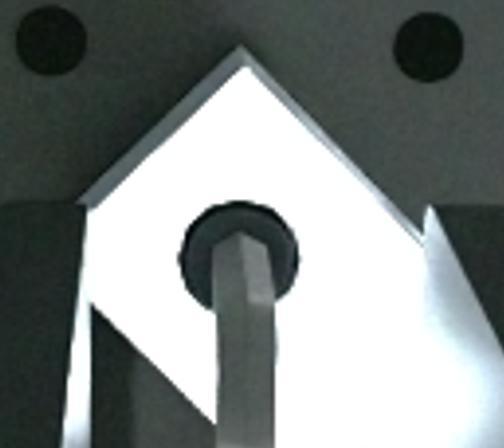

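Call:
{"method": "move", "body": {
  "target": [
    [0,0,0,0,0,0,-0.4,-1,-1,0,0,0,0,0,0,-1,-0.5,-1,-1,0]
  ],
  "speed": 3.9
}}

Call:
{"method": "move", "body": {
  "target": [
    [0,0,0,0,0,0,-0.4,-1,-1,0,0,0,0,0,0,-1,-0.5,-1,-1,0]
  ],
  "speed": 3.9
}}

Call:
{"method": "move", "body": {
  "target": [
    [0,0,0,0,0,0,-0.4,-1,-1,0,0,0,0,0,0,-1,-0.5,-1,-1,0]
  ],
  "speed": 3.9
}}

Call:
{"method": "move", "body": {
  "target": [
    [0,0,0,0,0,0,-0.4,-1,-1,0,0,0,0,0,0,-1,-0.5,-1,-1,0]
  ],
  "speed": 3.9
}}

Call:
{"method": "move", "body": {
  "target": [
    [0,0,0,0,0,0,-0.4,-1,-1,0,0,0,0,0,0,-0.305,-0.5,-1,-1,0]
  ],
  "speed": 3.9
}}

Call:
{"method": "move", "body": {
  "target": [
    [0,0,0,0,0,0,-0.4,-1,-1,0,0,-0.01208,0.01186,0.0072,0,0,-0.5,-1,-1,0]
  ],
  "speed": 0.1,
  "cameras": ["cam_right_wrist"]
}}

Scene clock: 1448.53 s.
left_arm: end_effector_position=(+0.6303, +0.5242, +0.3293) position_measured=179 object_status=3 fault=0 end_effector_quat_wxyz=(+0.514, -0.515, +0.485, -0.485) | right_arm: end_effector_position=(+0.3746, -0.0232, +0.1045) position_measured=192 object_status=3 fault=0 end_effector_quat_wxyz=(+0.000, +0.876, -0.481, +0.000)
Joint positions: left_arm=[0.072 -0.909 -0.07 2.551 0 3.141] | right_arm=[0.75 0.994 0.316 1.831 0 3.36]
Joint torques (N m): left_arm=[-0.36 -2.07 -21.23 -29.01 2.61 0.05] | right_arm=[6.18 0.47 -66.36 -34.63 3.74 0.25]
External joint torques (N m): left_arm=[0.35 -0.67 0.29 0.75 -0.02 -0.1] | right_arm=[-6.1 -0.47 -2.16 -1.05 -0.12 -0.25]
Flange force (N): left_arm=[-1.3 3.5 -0.5] | right_arm=[9.7 -0.9 -2.0]
Wrist depth (mm): cam_left_wrist=[- - - - 5850 658 466 / - - - 6538 - 715 454 / 2779 - 6175 - - 767 458 / - 4940 - - 125 666 454 / - 78 83 - - 86 77 / - 74 - - - 60 65 / - - - - - - -] | cam_right_wrist=[187 187 189 187 190 - - / - 199 195 196 197 198 - / 210 214 207 199 207 210 218 / 224 224 221 207 153 - - / 271 84 93 - - - - / - - - - - - - / - - - - - - -]
Joint targets: left_arm=[0.072 -0.909 -0.070 2.551 0.000 3.141] | right_arm=[0.750 0.994 0.316 1.831 0.000 3.360]
move: done

Scene clock: 1450.33 s.
left_arm: end_effector_position=(+0.6303, +0.5242, +0.3293) position_measured=179 object_status=3 fault=0 end_effector_quat_wxyz=(+0.514, -0.515, +0.485, -0.485) | right_arm: end_effector_position=(+0.3746, -0.0232, +0.1045) position_measured=192 object_status=3 fault=0 end_effector_quat_wxyz=(+0.000, +0.578, +0.816, +0.000)
Joint positions: left_arm=[0.072 -0.909 -0.07 2.551 0 3.141] | right_arm=[0.75 0.994 0.316 1.831 0 0.447]
Joint torques (N m): left_arm=[-0.69 -2.09 -21.38 -28.77 2.7 0.01] | right_arm=[6.33 0.43 -66.08 -34.44 3.75 0.15]
External joint torques (N m): left_arm=[0.77 -0.67 -0.11 0.48 -0.11 -0.06] | right_arm=[-6.43 -0.46 -2.29 -1.23 -0.06 -0.15]
Flange force (N): left_arm=[-2.2 2.3 -0.8] | right_arm=[-9.5 3.4 -2.3]
Wrist depth (mm): cam_left_wrist=[- - - - 5170 656 469 / - - - - 6175 639 471 / - 5558 - 6538 5422 - 455 / 3368 - - - 134 612 459 / - 78 83 125 - 86 77 / - 74 - 4194 - 60 65 / - - - 3318 - - -] | cam_right_wrist=[- 216 186 187 187 182 186 / - - 198 195 197 197 198 / - 209 212 206 210 210 212 / - 224 221 193 153 225 223 / - - 93 240 - - 236 / - - - - - - - / - - - - - - -]
Joint targets: left_arm=[0.072 -0.909 -0.070 2.551 0.000 3.141] | right_arm=[0.750 0.994 0.316 1.831 0.000 0.447]
move: done

Scene clock: 1452.13 s.
left_arm: end_effector_position=(+0.6303, +0.5242, +0.3293) position_measured=179 object_status=3 fault=0 end_effector_quat_wxyz=(+0.514, -0.515, +0.485, -0.485) | right_arm: end_effector_position=(+0.3746, -0.0232, +0.1045) position_measured=192 object_status=3 fault=0 end_effector_quat_wxyz=(+0.000, +0.744, -0.668, +0.000)
Joint positions: left_arm=[0.072 -0.909 -0.07 2.551 0 3.141] | right_arm=[0.75 0.994 0.316 1.831 0 -2.465]
Joint torques (N m): left_arm=[-0.6 -2.05 -21.17 -29.14 2.67 0.07] | right_arm=[6.09 0.52 -65.57 -34.47 3.75 0.15]
External joint torques (N m): left_arm=[0.54 -0.69 0.31 0.88 -0.07 -0.11] | right_arm=[-6.15 -0.5 -2.04 -0.97 -0.14 -0.15]
Flange force (N): left_arm=[-1.7 3.7 -0.7] | right_arm=[8.3 -5.0 -1.8]
Wrist depth (mm): cam_left_wrist=[3644 - 6175 - 5850 674 495 / 2887 - 5052 - 6352 739 501 / 2526 - - - 5293 680 478 / 3269 - - 6175 125 626 503 / - 78 83 5170 - 86 77 / - 74 - - - 60 65 / - - - - - - -] | cam_right_wrist=[190 187 189 184 186 190 - / 198 197 196 - 200 198 - / 209 209 205 204 211 210 228 / 221 225 218 141 153 218 258 / - 85 93 240 - - 270 / - - - 257 - - - / - - - - - - -]
Joint targets: left_arm=[0.072 -0.909 -0.070 2.551 0.000 3.141] | right_arm=[0.750 0.994 0.316 1.831 0.000 -2.465]
move: done

Scene clock: 1453.93 s.
left_arm: end_effector_position=(+0.6303, +0.5242, +0.3293) position_measured=179 object_status=3 fault=0 end_effector_quat_wxyz=(+0.514, -0.515, +0.485, -0.485) | right_arm: end_effector_position=(+0.3746, -0.0232, +0.1045) position_measured=192 object_status=3 fault=0 end_effector_quat_wxyz=(+0.000, +0.748, +0.663, +0.000)
Joint positions: left_arm=[0.072 -0.909 -0.07 2.551 0 3.141] | right_arm=[0.75 0.994 0.316 1.831 0 -5.378]
Joint torques (N m): left_arm=[-0.44 -2.11 -21.44 -28.9 2.66 0.05] | right_arm=[6 0.44 -66.3 -34.45 3.77 0.4]
External joint torques (N m): left_arm=[0.47 -0.63 0.3 0.64 -0.07 -0.1] | right_arm=[-6.02 -0.5 -1.92 -1.2 -0.09 -0.4]
Flange force (N): left_arm=[-1.5 3.3 -0.3] | right_arm=[-6.5 7.3 -1.9]
Wrist depth (mm): cam_left_wrist=[- - - 5850 6538 - 450 / - - - - 6538 666 474 / - - - - 6175 - - / - - 110 - 125 668 513 / - 78 83 123 - 86 77 / - 74 - - - 60 65 / - - - - - - -] | cam_right_wrist=[- 189 186 186 187 185 187 / - 197 198 196 198 194 198 / 241 - - 208 205 210 210 / - - 224 206 122 224 224 / - - 93 241 - - 237 / - - - - - - - / - - - - - - -]
Joint targets: left_arm=[0.072 -0.909 -0.070 2.551 0.000 3.141] | right_arm=[0.750 0.994 0.316 1.831 0.000 -5.378]
move: done

Scene clock: 1455.07 s.
left_arm: end_effector_position=(+0.6303, +0.5242, +0.3293) position_measured=179 object_status=3 fault=0 end_effector_quat_wxyz=(+0.514, -0.515, +0.485, -0.485) | right_arm: end_effector_position=(+0.3746, -0.0232, +0.1045) position_measured=192 object_status=3 fault=0 end_effector_quat_wxyz=(+0.000, +0.391, +0.921, +0.000)
Joint positions: left_arm=[0.072 -0.909 -0.07 2.551 0 3.141] | right_arm=[0.75 0.994 0.316 1.831 0 -6.267]
Joint torques (N m): left_arm=[-1.21 -2.11 -20.95 -28.83 2.72 0.05] | right_arm=[6.17 0.45 -65.94 -34.59 3.75 0.16]
External joint torques (N m): left_arm=[1.14 -0.63 0.23 0.61 -0.13 -0.1] | right_arm=[-6.04 -0.47 -2.62 -1.1 -0.04 -0.16]
Flange force (N): left_arm=[-3.5 3.1 -0.4] | right_arm=[-9.5 -1.6 -2.5]
Wrist depth (mm): cam_left_wrist=[3900 - 6538 - 5052 658 449 / - - - - - 715 475 / - - - - 6538 684 474 / - 6352 - 138 125 652 477 / - 78 83 - - 86 77 / - 74 - - - 60 65 / - - - - - - -] | cam_right_wrist=[- 208 193 190 187 185 183 / - 205 196 - 196 197 197 / 235 211 211 207 211 210 212 / - 222 222 186 153 223 223 / - - 93 240 - - 236 / - - - 254 - - - / - - - - - - -]
Joint targets: left_arm=[0.072 -0.909 -0.070 2.551 0.000 3.141] | right_arm=[0.750 0.994 0.316 1.831 0.000 -6.267]
move: done

Scene clock: 1455.70 s.
left_arm: end_effector_position=(+0.6303, +0.5242, +0.3293) position_measured=179 object_status=3 fault=0 end_effector_quat_wxyz=(+0.514, -0.515, +0.485, -0.485) | right_arm: end_effector_position=(+0.3744, -0.0233, +0.0845) position_measured=192 object_status=3 fault=0 end_effector_quat_wxyz=(+0.000, +0.391, +0.921, +0.000)
Joint positions: left_arm=[0.072 -0.909 -0.07 2.551 0 3.141] | right_arm=[0.75 0.959 0.335 1.848 0 -6.267]
Joint torques (N m): left_arm=[-0.82 -2.09 -21.3 -28.93 2.6 0.07] | right_arm=[6.36 0.47 -67.02 -33.76 3.71 0.13]
External joint torques (N m): left_arm=[0.91 -0.66 0.06 0.7 -0.02 -0.11] | right_arm=[-6.22 -0.48 -2.06 -0.98 -0.1 -0.13]
Flange force (N): left_arm=[-3.2 2.9 -0.8] | right_arm=[-9.7 -1.0 -1.9]
Wrist depth (mm): cam_left_wrist=[- - - - 5850 658 451 / - - - 6008 6175 729 478 / 5052 - - 6008 6008 602 477 / - - - - 125 668 479 / - 78 83 - - 86 77 / - 74 - - - 60 65 / - - - - - - -] | cam_right_wrist=[- 195 169 169 169 169 170 / - 184 179 - 179 181 178 / - 191 190 191 190 190 190 / - 204 200 141 197 200 203 / - - 93 219 - - 214 / - - - 231 - - - / - - - - - - -]
Joint targets: left_arm=[0.072 -0.909 -0.070 2.551 0.000 3.141] | right_arm=[0.750 0.959 0.335 1.848 0.000 -6.267]
move: done
cam_right_wrist: T_world_to_cam=[[0.70994, 0.70417, -0.01094, -0.23779], [0.66611, -0.66636, 0.33505, -0.29056], [0.22865, -0.24516, -0.94213, 0.12992]] pos_world=[0.33266, 0.00568, 0.21715]

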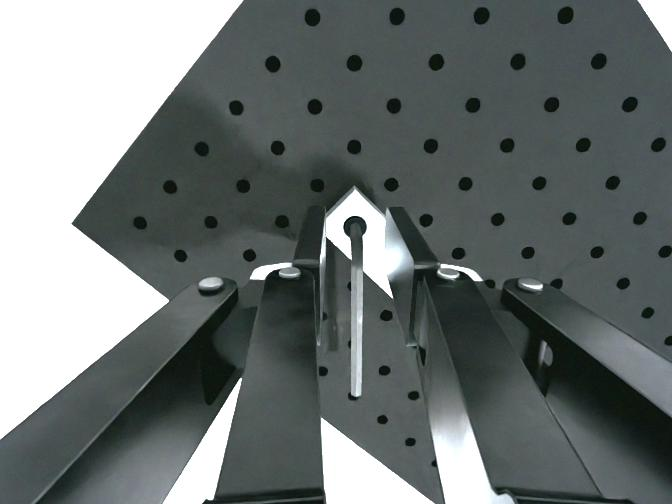

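Call:
{"method": "move", "body": {
  "target": [0,0,0,0,0,0,-0.4,-1,-1,0,0,0,0,0,0,0,-1,-1,-1,0],
  "speed": 0.3
}}

Call:
{"method": "move", "body": {
  "target": [0,0,0,0,0,0,-0.4,-1,-1,0,0,-0.00007,0.00007,0.00004,0,0.25,-0.98,-0.1,-1,0],
  "speed": 1
}}

Call:
{"method": "move", "body": {
  "target": [0,0,0,0,0,0,-0.4,-1,-1,0,0,-0.00007,0.00007,0.00004,0,0.25,-0.98,-0.1,-1,0],
  "speed": 1,
  "cameras": ["cam_right_wrist"]
}}

Scene clock: 1459.73 s.
left_arm: end_effector_position=(+0.6303, +0.5242, +0.3293) position_measured=179 object_status=3 fault=0 end_effector_quat_wxyz=(+0.514, -0.515, +0.485, -0.485) | right_arm: end_effector_position=(+0.3744, -0.0233, +0.0845) position_measured=223 object_status=2 fault=0 end_effector_quat_wxyz=(+0.000, +0.391, +0.921, +0.000)
Joint positions: left_arm=[0.072 -0.909 -0.07 2.551 0 3.141] | right_arm=[0.75 0.959 0.335 1.848 0 -6.267]
Joint torques (N m): left_arm=[-0.42 -2.1 -21.34 -28.9 2.66 0.03] | right_arm=[6.61 1.21 -66.05 -31.59 3.66 0.26]
External joint torques (N m): left_arm=[0.44 -0.66 0.06 0.63 -0.07 -0.07] | right_arm=[-6.69 -1.22 -3.13 -3.19 -0.06 -0.26]
Flange force (N): left_arm=[-1.3 2.8 -0.7] | right_arm=[-10.4 1.5 -3.4]
Wrist depth (mm): cam_left_wrist=[- - 6538 - - 646 467 / - - - - - 756 473 / - - - - 6352 734 478 / - - - - 125 684 498 / - 78 82 122 - 86 77 / - 74 - - - 60 65 / - - - - - - -] | cam_right_wrist=[- - - 169 168 169 164 / - 183 182 180 179 179 173 / - 191 190 190 190 190 189 / - 203 202 127 191 202 202 / - - - - 85 - 217 / - - - - - - - / - - - - - - -]
Joint targets: left_arm=[0.072 -0.909 -0.070 2.551 0.000 3.141] | right_arm=[0.750 0.959 0.335 1.848 0.000 -6.267]
move: done

Scene clock: 1460.93 s.
left_arm: end_effector_position=(+0.6303, +0.5242, +0.3293) position_measured=179 object_status=3 fault=0 end_effector_quat_wxyz=(+0.514, -0.515, +0.485, -0.485) | right_arm: end_effector_position=(+0.3744, -0.0233, +0.0844) position_measured=224 object_status=2 fault=0 end_effector_quat_wxyz=(+0.000, +0.693, +0.721, +0.000)
Joint positions: left_arm=[0.072 -0.909 -0.07 2.551 0 3.141] | right_arm=[0.75 0.958 0.335 1.848 0 -5.538]
Joint torques (N m): left_arm=[-0.46 -2.07 -20.94 -28.96 2.68 0.11] | right_arm=[5.36 3.69 -67.08 -28.67 3.34 0.3]
External joint torques (N m): left_arm=[0.42 -0.68 -0.01 0.7 -0.09 -0.15] | right_arm=[-5.43 -3.73 -2.1 -6.13 0.26 -0.3]
Flange force (N): left_arm=[-1.3 2.8 -0.9] | right_arm=[-1.4 10.8 -0.3]
Wrist depth (mm): cam_left_wrist=[- 6352 - 6352 - 715 452 / - - - - 6175 722 472 / - - - - 6538 664 472 / - 3644 - - 125 614 482 / - 78 83 5558 - 86 77 / - 74 - - - 60 65 / - - - - - - -] | cam_right_wrist=[- - 167 167 169 169 169 / - 178 175 182 179 179 179 / - - - 190 187 189 195 / 233 204 203 127 187 205 201 / - - - - 85 - 217 / - - - - - - - / - - - - - - -]
Joint targets: left_arm=[0.072 -0.909 -0.070 2.551 0.000 3.141] | right_arm=[0.750 0.958 0.335 1.848 0.000 -5.538]
move: done

Scene clock: 1462.13 s.
left_arm: end_effector_position=(+0.6303, +0.5242, +0.3293) position_measured=179 object_status=3 fault=0 end_effector_quat_wxyz=(+0.514, -0.515, +0.485, -0.485) | right_arm: end_effector_position=(+0.3744, -0.0233, +0.0843) position_measured=224 object_status=2 fault=0 end_effector_quat_wxyz=(+0.000, +0.904, +0.427, +0.000)
Joint positions: left_arm=[0.072 -0.909 -0.07 2.551 0 3.141] | right_arm=[0.75 0.958 0.335 1.848 0 -4.81]
Joint torques (N m): left_arm=[-0.24 -2.07 -21.09 -28.8 2.65 0.09] | right_arm=[8.56 4.82 -70.02 -28.63 4.6 0.33]
External joint torques (N m): left_arm=[0.26 -0.68 -0.08 0.55 -0.06 -0.13] | right_arm=[-8.56 -4.88 1.13 -6.09 -1.04 -0.33]
Flange force (N): left_arm=[-0.9 2.5 -0.9] | right_arm=[9.3 13.9 4.8]
Wrist depth (mm): cam_left_wrist=[3420 - 5700 6538 - 635 469 / 4359 - 6538 - 6352 650 475 / - - - - - 664 477 / 2745 - - - 125 632 480 / - 78 83 - - 86 77 / - 74 - - - 60 65 / - - - 3269 - - -] | cam_right_wrist=[168 169 168 169 165 165 169 / 179 179 179 178 180 180 179 / 188 188 187 187 180 190 191 / - 208 207 126 199 202 206 / - - - - 85 - - / - - - - - - - / - - - - - - -]
Joint targets: left_arm=[0.072 -0.909 -0.070 2.551 0.000 3.141] | right_arm=[0.750 0.958 0.335 1.848 0.000 -4.810]
move: done
cam_right_wrist: T_world_to_cam=[[0.78065, -0.62487, -0.01099, -0.29525], [-0.58599, -0.73795, 0.33473, 0.1768], [-0.21728, -0.25487, -0.94225, 0.29639]] pos_world=[0.39849, 0.02151, 0.21685]

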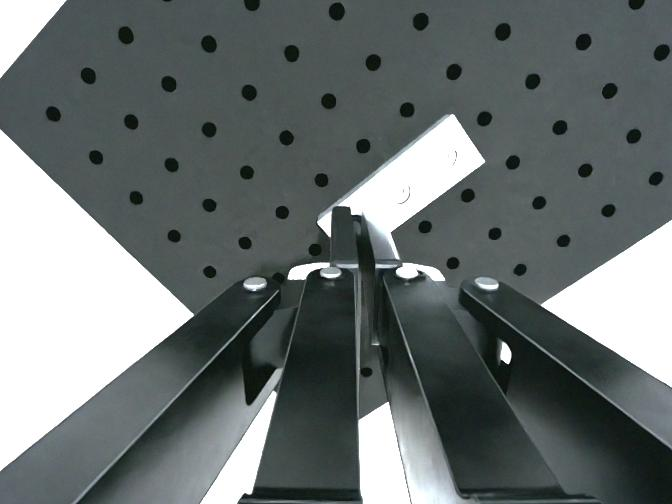

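Call:
{"method": "move", "body": {
  "target": [0,0,0,0,0,0,-0.4,-1,-1,0,0,-0.00007,0.00007,0.00004,0,0.25,-0.98,-0.1,-1,0],
  "speed": 1
}}

Call:
{"method": "move", "body": {
  "target": [0,0,0,0,0,0,-0.4,-1,-1,0,0,-0.00007,0.00007,0.00004,0,0.25,-0.98,-0.1,-1,0],
  "speed": 1,
  "cameras": ["cam_right_wrist"]
}}

Scene clock: 1466.10 s.
left_arm: end_effector_position=(+0.6303, +0.5242, +0.3293) position_measured=179 object_status=3 fault=0 end_effector_quat_wxyz=(+0.514, -0.515, +0.485, -0.485) | right_arm: end_effector_position=(+0.3744, -0.0233, +0.0842) position_measured=224 object_status=2 fault=0 end_effector_quat_wxyz=(+0.000, +0.997, +0.077, +0.000)
Joint positions: left_arm=[0.072 -0.909 -0.07 2.551 0 3.141] | right_arm=[0.75 0.958 0.335 1.848 0 -4.082]
Joint torques (N m): left_arm=[-0.65 -2.05 -21.32 -28.8 2.64 0.01] | right_arm=[11.84 4.75 -69.93 -29.08 6.03 0.3]
External joint torques (N m): left_arm=[0.74 -0.71 -0.16 0.5 -0.05 -0.06] | right_arm=[-12.04 -4.8 1.73 -5.48 -2.51 -0.3]
Flange force (N): left_arm=[-2.3 2.4 -0.9] | right_arm=[19.0 8.6 5.8]
Wrist depth (mm): cam_left_wrist=[- - - 6008 6175 607 506 / - - - 5850 - 585 467 / - - 6352 - - 736 479 / - 2779 110 - 135 569 477 / - 78 83 - - 85 77 / - 74 - - - 60 65 / - - - - - - -] | cam_right_wrist=[171 169 169 169 169 169 189 / 179 176 178 177 178 178 184 / 190 190 190 184 189 190 - / 200 201 199 126 200 202 - / 214 - - - 85 - - / - - - - - - - / - - - - - - -]
Joint targets: left_arm=[0.072 -0.909 -0.070 2.551 0.000 3.141] | right_arm=[0.750 0.958 0.335 1.848 0.000 -4.082]
move: done

Scene clock: 1467.30 s.
left_arm: end_effector_position=(+0.6303, +0.5242, +0.3293) position_measured=179 object_status=3 fault=0 end_effector_quat_wxyz=(+0.514, -0.515, +0.485, -0.485) | right_arm: end_effector_position=(+0.3744, -0.0233, +0.0840) position_measured=224 object_status=2 fault=0 end_effector_quat_wxyz=(+0.000, +0.959, -0.283, +0.000)
Joint positions: left_arm=[0.072 -0.909 -0.07 2.551 0 3.141] | right_arm=[0.75 0.958 0.335 1.849 0 -3.354]
Joint torques (N m): left_arm=[-0.94 -2.06 -21.19 -28.87 2.64 0.04] | right_arm=[13.56 3.66 -67.66 -29.24 6.64 0.3]
External joint torques (N m): left_arm=[1.02 -0.69 -0.1 0.63 -0.06 -0.09] | right_arm=[-13.53 -3.68 -1.75 -5.57 -3.1 -0.3]
Flange force (N): left_arm=[-3.3 2.6 -1.0] | right_arm=[21.5 -1.9 0.4]
Wrist depth (mm): cam_left_wrist=[3970 - 4833 6175 5293 706 473 / 3004 - 6175 - 6538 619 470 / 3004 4833 - - 6175 678 477 / - - - 135 125 680 478 / - 78 83 - - 86 77 / - 74 - - - 60 65 / - - - 3420 - - -] | cam_right_wrist=[171 - 168 169 169 167 - / 179 179 178 176 179 181 - / 190 - 188 180 190 190 - / 202 202 202 127 199 203 207 / 241 210 - - 85 - 248 / - - - - - - - / - - - - - - -]
Joint targets: left_arm=[0.072 -0.909 -0.070 2.551 0.000 3.141] | right_arm=[0.750 0.958 0.335 1.849 0.000 -3.354]
move: done
cam_right_wrist: T_world_to_cam=[[-0.53171, -0.84685, -0.01137, 0.19096], [-0.80006, 0.49784, 0.33475, 0.28575], [-0.27782, 0.18709, -0.94224, 0.32915]] pos_world=[0.4216, -0.04213, 0.21665]

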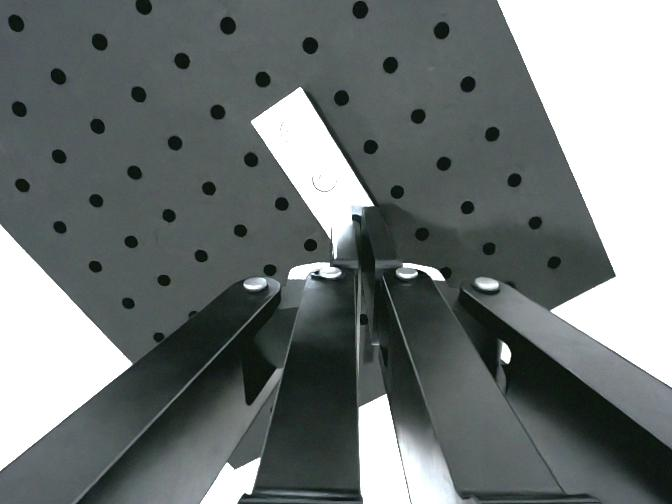

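Call:
{"method": "move", "body": {
  "target": [0,0,0,0,0,0,-0.4,-1,-1,0,0,-0.00007,0.00007,0.00004,0,0.25,-0.98,-0.1,-1,0],
  "speed": 1
}}

Call:
{"method": "move", "body": {
  "target": [0,0,0,0,0,0,-0.4,-1,-1,0,0,-0.00007,0.00007,0.00004,0,0.25,-0.98,-0.1,-1,0],
  "speed": 1
}}

Call:
{"method": "move", "body": {
  "target": [0,0,0,0,0,0,-0.4,-1,-1,0,0,-0.00007,0.00007,0.00004,0,0.25,-0.98,-0.1,-1,0],
  "speed": 1,
  "cameras": ["cam_right_wrist"]
}}

Scene clock: 1472.10 s.
left_arm: end_effector_position=(+0.6303, +0.5242, +0.3293) position_measured=179 object_status=3 fault=0 end_effector_quat_wxyz=(+0.514, -0.515, +0.485, -0.485) | right_arm: end_effector_position=(+0.3744, -0.0233, +0.0839) position_measured=224 object_status=2 fault=0 end_effector_quat_wxyz=(+0.000, +0.796, -0.606, +0.000)
Joint positions: left_arm=[0.072 -0.909 -0.07 2.551 0 3.141] | right_arm=[0.75 0.958 0.335 1.849 0 -2.626]
Joint torques (N m): left_arm=[-0.3 -2.11 -21.12 -29 2.62 0.01] | right_arm=[12.43 2.31 -64.29 -29.01 6.26 0.3]
External joint torques (N m): left_arm=[0.34 -0.65 -0.22 0.7 -0.03 -0.05] | right_arm=[-12.43 -2.3 -3.92 -5.48 -2.75 -0.3]
Flange force (N): left_arm=[-1.0 2.2 -1.3] | right_arm=[14.5 -13.0 -4.1]
Wrist depth (mm): cam_left_wrist=[- 5558 - 5700 5700 674 476 / 4537 - 4631 - 6175 754 497 / - 4446 - 6538 5170 690 483 / - 3318 - - 125 - 476 / - 78 83 4730 - 86 77 / - 74 - - - 60 65 / - - - - - - -] | cam_right_wrist=[169 169 169 167 169 170 - / 179 179 178 179 178 180 179 / 190 188 182 185 189 190 - / 200 206 200 126 196 197 - / 218 214 - - 85 - - / - - - - - - - / - - - - - - -]
Joint targets: left_arm=[0.072 -0.909 -0.070 2.551 0.000 3.141] | right_arm=[0.750 0.958 0.335 1.849 0.000 -2.626]
move: done

Scene clock: 1473.30 s.
left_arm: end_effector_position=(+0.6303, +0.5242, +0.3293) position_measured=179 object_status=3 fault=0 end_effector_quat_wxyz=(+0.514, -0.515, +0.485, -0.485) | right_arm: end_effector_position=(+0.3744, -0.0233, +0.0838) position_measured=224 object_status=2 fault=0 end_effector_quat_wxyz=(+0.000, -0.528, +0.850, +0.000)
Joint positions: left_arm=[0.072 -0.909 -0.07 2.551 0 3.141] | right_arm=[0.75 0.957 0.335 1.849 0 -1.897]
Joint torques (N m): left_arm=[-0.8 -2 -21.39 -28.89 2.7 0.03] | right_arm=[9.31 1.83 -62.26 -28.69 5.13 0.16]
External joint torques (N m): left_arm=[0.78 -0.74 0.44 0.58 -0.11 -0.07] | right_arm=[-9.25 -1.79 -6.62 -5.93 -1.58 -0.16]
Flange force (N): left_arm=[-2.3 3.9 0.1] | right_arm=[3.0 -13.9 -7.9]
Wrist depth (mm): cam_left_wrist=[6352 - - - 6352 708 494 / - - 6538 - 6175 697 472 / - - - - - - 466 / 3318 5052 - - 135 682 475 / - 78 83 - - 86 77 / - 74 - - - 60 65 / - - - - - - -] | cam_right_wrist=[- - 170 169 169 169 - / - 179 176 179 178 178 - / 187 190 189 188 187 198 - / 203 203 197 126 194 - - / 214 211 - - 85 - 236 / - - - - - - - / - - - - - - -]
Joint targets: left_arm=[0.072 -0.909 -0.070 2.551 0.000 3.141] | right_arm=[0.750 0.957 0.335 1.849 0.000 -1.897]
move: done

Scene clock: 1474.50 s.
left_arm: end_effector_position=(+0.6303, +0.5242, +0.3293) position_measured=179 object_status=3 fault=0 end_effector_quat_wxyz=(+0.514, -0.515, +0.485, -0.485) | right_arm: end_effector_position=(+0.3744, -0.0233, +0.0837) position_measured=224 object_status=2 fault=0 end_effector_quat_wxyz=(+0.000, -0.190, +0.982, +0.000)
Joint positions: left_arm=[0.072 -0.909 -0.07 2.551 0 3.141] | right_arm=[0.75 0.957 0.335 1.849 0 -1.169]
Joint torques (N m): left_arm=[-0.42 -2.01 -21.46 -28.88 2.68 0.06] | right_arm=[8.76 1.68 -61.71 -28.3 4.8 0.2]
External joint torques (N m): left_arm=[0.43 -0.73 0.51 0.65 -0.1 -0.11] | right_arm=[-8.59 -1.64 -7.27 -6.31 -1.22 -0.2]
Flange force (N): left_arm=[-1.3 4.1 0.1] | right_arm=[-6.6 -11.6 -9.1]
Wrist depth (mm): cam_left_wrist=[- - 6175 - 6008 684 471 / - - - - 5700 868 456 / - - 6008 4730 - 660 471 / - - - - 125 598 532 / - 78 83 4833 - 86 78 / - 74 - 4359 - 60 65 / - - - - - - -] | cam_right_wrist=[- - 169 166 168 - - / - - 179 180 - 178 180 / 212 198 189 187 - 189 191 / - 203 203 126 199 202 202 / - 210 - - 85 - - / - - - - - - - / - - - - - - -]
Joint targets: left_arm=[0.072 -0.909 -0.070 2.551 0.000 3.141] | right_arm=[0.750 0.957 0.335 1.849 0.000 -1.169]
move: done
cam_right_wrist: T_world_to_cam=[[-0.38599, 0.92244, -0.01123, 0.17763], [0.86767, 0.36715, 0.33518, -0.34164], [0.31331, 0.11963, -0.94209, 0.10598]] pos_world=[0.33179, -0.05109, 0.21635]

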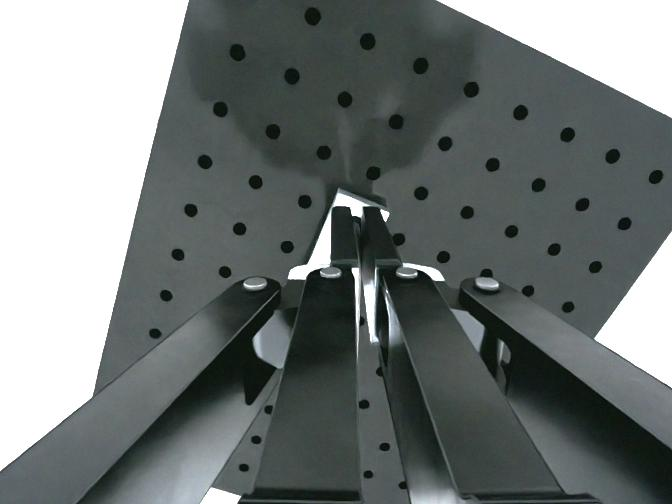

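Call:
{"method": "move", "body": {
  "target": [0,0,0,0,0,0,-0.4,-1,-1,0,0,-0.00007,0.00007,0.00004,0,0.25,-0.98,-0.1,-1,0],
  "speed": 1
}}

Call:
{"method": "move", "body": {
  "target": [0,0,0,0,0,0,-0.4,-1,-1,0,0,-0.00007,0.00007,0.00004,0,0.25,-0.98,-0.1,-1,0],
  "speed": 1
}}

Call:
{"method": "move", "body": {
  "target": [0,0,0,0,0,0,-0.4,-1,-1,0,0,-0.00007,0.00007,0.00004,0,0.25,-0.98,-0.1,-1,0],
  "speed": 1,
  "cameras": ["cam_right_wrist"]
}}

Scene clock: 1480.77 s.
left_arm: end_effector_position=(+0.6303, +0.5242, +0.3293) position_measured=179 object_status=3 fault=0 end_effector_quat_wxyz=(+0.514, -0.515, +0.485, -0.485) | right_arm: end_effector_position=(+0.3744, -0.0233, +0.0836) position_measured=224 object_status=2 fault=0 end_effector_quat_wxyz=(+0.000, +0.172, +0.985, +0.000)
Joint positions: left_arm=[0.072 -0.909 -0.07 2.551 0 3.141] | right_arm=[0.75 0.957 0.335 1.849 0 -0.441]
Joint torques (N m): left_arm=[-0.69 -2.1 -21.09 -29.02 2.62 0.06] | right_arm=[7.4 1.74 -63.75 -29.37 4.39 0.26]
External joint torques (N m): left_arm=[0.71 -0.65 -0.13 0.73 -0.02 -0.1] | right_arm=[-7.33 -1.73 -5.54 -5.35 -0.79 -0.26]
Flange force (N): left_arm=[-2.4 2.5 -1.2] | right_arm=[-11.1 -3.1 -6.5]
Wrist depth (mm): cam_left_wrist=[- - 6538 5422 6175 704 473 / - - - - 5850 662 478 / 3318 4833 - - 5558 680 478 / - - - - 134 682 456 / - 78 83 5293 - 86 75 / - 74 - - - 60 65 / - - - - - - -] | cam_right_wrist=[- 187 169 170 171 168 167 / - 178 179 178 176 178 178 / - 190 189 188 189 189 189 / - 201 202 126 197 202 202 / 246 - - - 85 - 215 / - - - - - - - / - - - - - - -]
Joint targets: left_arm=[0.072 -0.909 -0.070 2.551 0.000 3.141] | right_arm=[0.750 0.957 0.335 1.849 0.000 -0.441]
move: done

Scene clock: 1481.97 s.
left_arm: end_effector_position=(+0.6303, +0.5242, +0.3293) position_measured=179 object_status=3 fault=0 end_effector_quat_wxyz=(+0.514, -0.515, +0.485, -0.485) | right_arm: end_effector_position=(+0.3744, -0.0233, +0.0835) position_measured=224 object_status=2 fault=0 end_effector_quat_wxyz=(+0.000, +0.511, +0.859, +0.000)
Joint positions: left_arm=[0.072 -0.909 -0.07 2.551 0 3.141] | right_arm=[0.75 0.957 0.336 1.849 0 0.287]
Joint torques (N m): left_arm=[-0.4 -2.08 -21.07 -29.03 2.64 0.03] | right_arm=[7.4 2.49 -64.84 -28.74 4.18 0.21]
External joint torques (N m): left_arm=[0.49 -0.67 -0.31 0.77 -0.05 -0.08] | right_arm=[-7.33 -2.52 -3.86 -5.86 -0.59 -0.21]
Flange force (N): left_arm=[-1.4 2.1 -1.6] | right_arm=[-9.3 7.8 -3.9]
Wrist depth (mm): cam_left_wrist=[- - - 4730 6175 706 472 / 3529 - - - - 668 478 / - 5700 - - 6008 633 472 / 2585 - - - 134 761 454 / 2585 78 83 4833 - 86 77 / - 74 - 3474 - 60 65 / - - - 3088 - - -] | cam_right_wrist=[- - 169 168 168 167 168 / - 204 - - 178 177 178 / - 189 191 189 189 188 188 / - 199 203 126 190 203 200 / - - - - 85 - 216 / - - - - - - - / - - - - - - -]
Joint targets: left_arm=[0.072 -0.909 -0.070 2.551 0.000 3.141] | right_arm=[0.750 0.957 0.336 1.849 0.000 0.287]
move: done

Scene clock: 1483.17 s.
left_arm: end_effector_position=(+0.6303, +0.5242, +0.3293) position_measured=179 object_status=3 fault=0 end_effector_quat_wxyz=(+0.514, -0.515, +0.485, -0.485) | right_arm: end_effector_position=(+0.3744, -0.0233, +0.0834) position_measured=224 object_status=2 fault=0 end_effector_quat_wxyz=(+0.000, +0.784, +0.621, +0.000)
Joint positions: left_arm=[0.072 -0.909 -0.07 2.551 0 3.141] | right_arm=[0.75 0.957 0.336 1.849 0 1.015]
Joint torques (N m): left_arm=[-0.4 -2.1 -21.01 -28.93 2.66 0.08] | right_arm=[8.15 3.78 -65.72 -27.37 4.42 0.31]
External joint torques (N m): left_arm=[0.41 -0.65 -0.13 0.65 -0.07 -0.13] | right_arm=[-8.04 -3.83 -2.82 -7.2 -0.85 -0.31]
Flange force (N): left_arm=[-1.3 2.4 -1.1] | right_arm=[0.4 14.6 -1.7]
Wrist depth (mm): cam_left_wrist=[- 3900 6352 - 4833 658 468 / - 3318 - - - 670 452 / - - - - 4940 722 477 / - - - - 134 624 510 / - 78 83 123 - 86 77 / - 74 - - - 60 65 / - - - - - - -] | cam_right_wrist=[- 168 168 168 168 168 166 / - 177 179 178 178 179 174 / - - - 188 184 188 188 / - - 202 126 187 201 201 / - - - - 85 - 214 / - - - - - - - / - - - - - - -]
Joint targets: left_arm=[0.072 -0.909 -0.070 2.551 0.000 3.141] | right_arm=[0.750 0.957 0.336 1.849 0.000 1.015]
move: done
cam_right_wrist: T_world_to_cam=[[0.97639, -0.21573, -0.01092, -0.35899], [-0.19972, -0.92088, 0.33478, 0.02814], [-0.08228, -0.3247, -0.94223, 0.24335]] pos_world=[0.37616, 0.02748, 0.21595]

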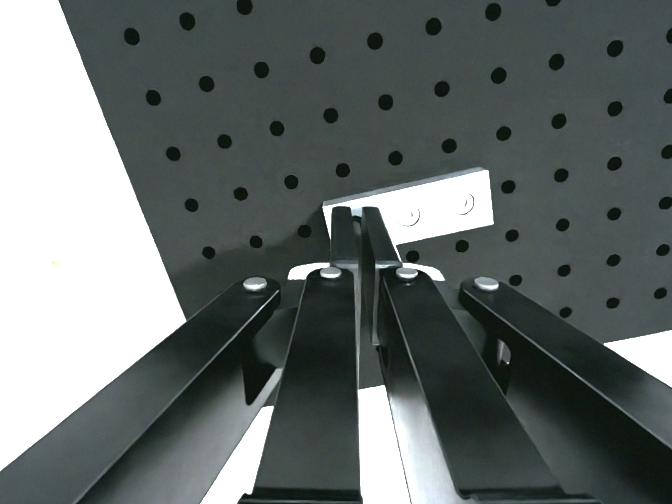

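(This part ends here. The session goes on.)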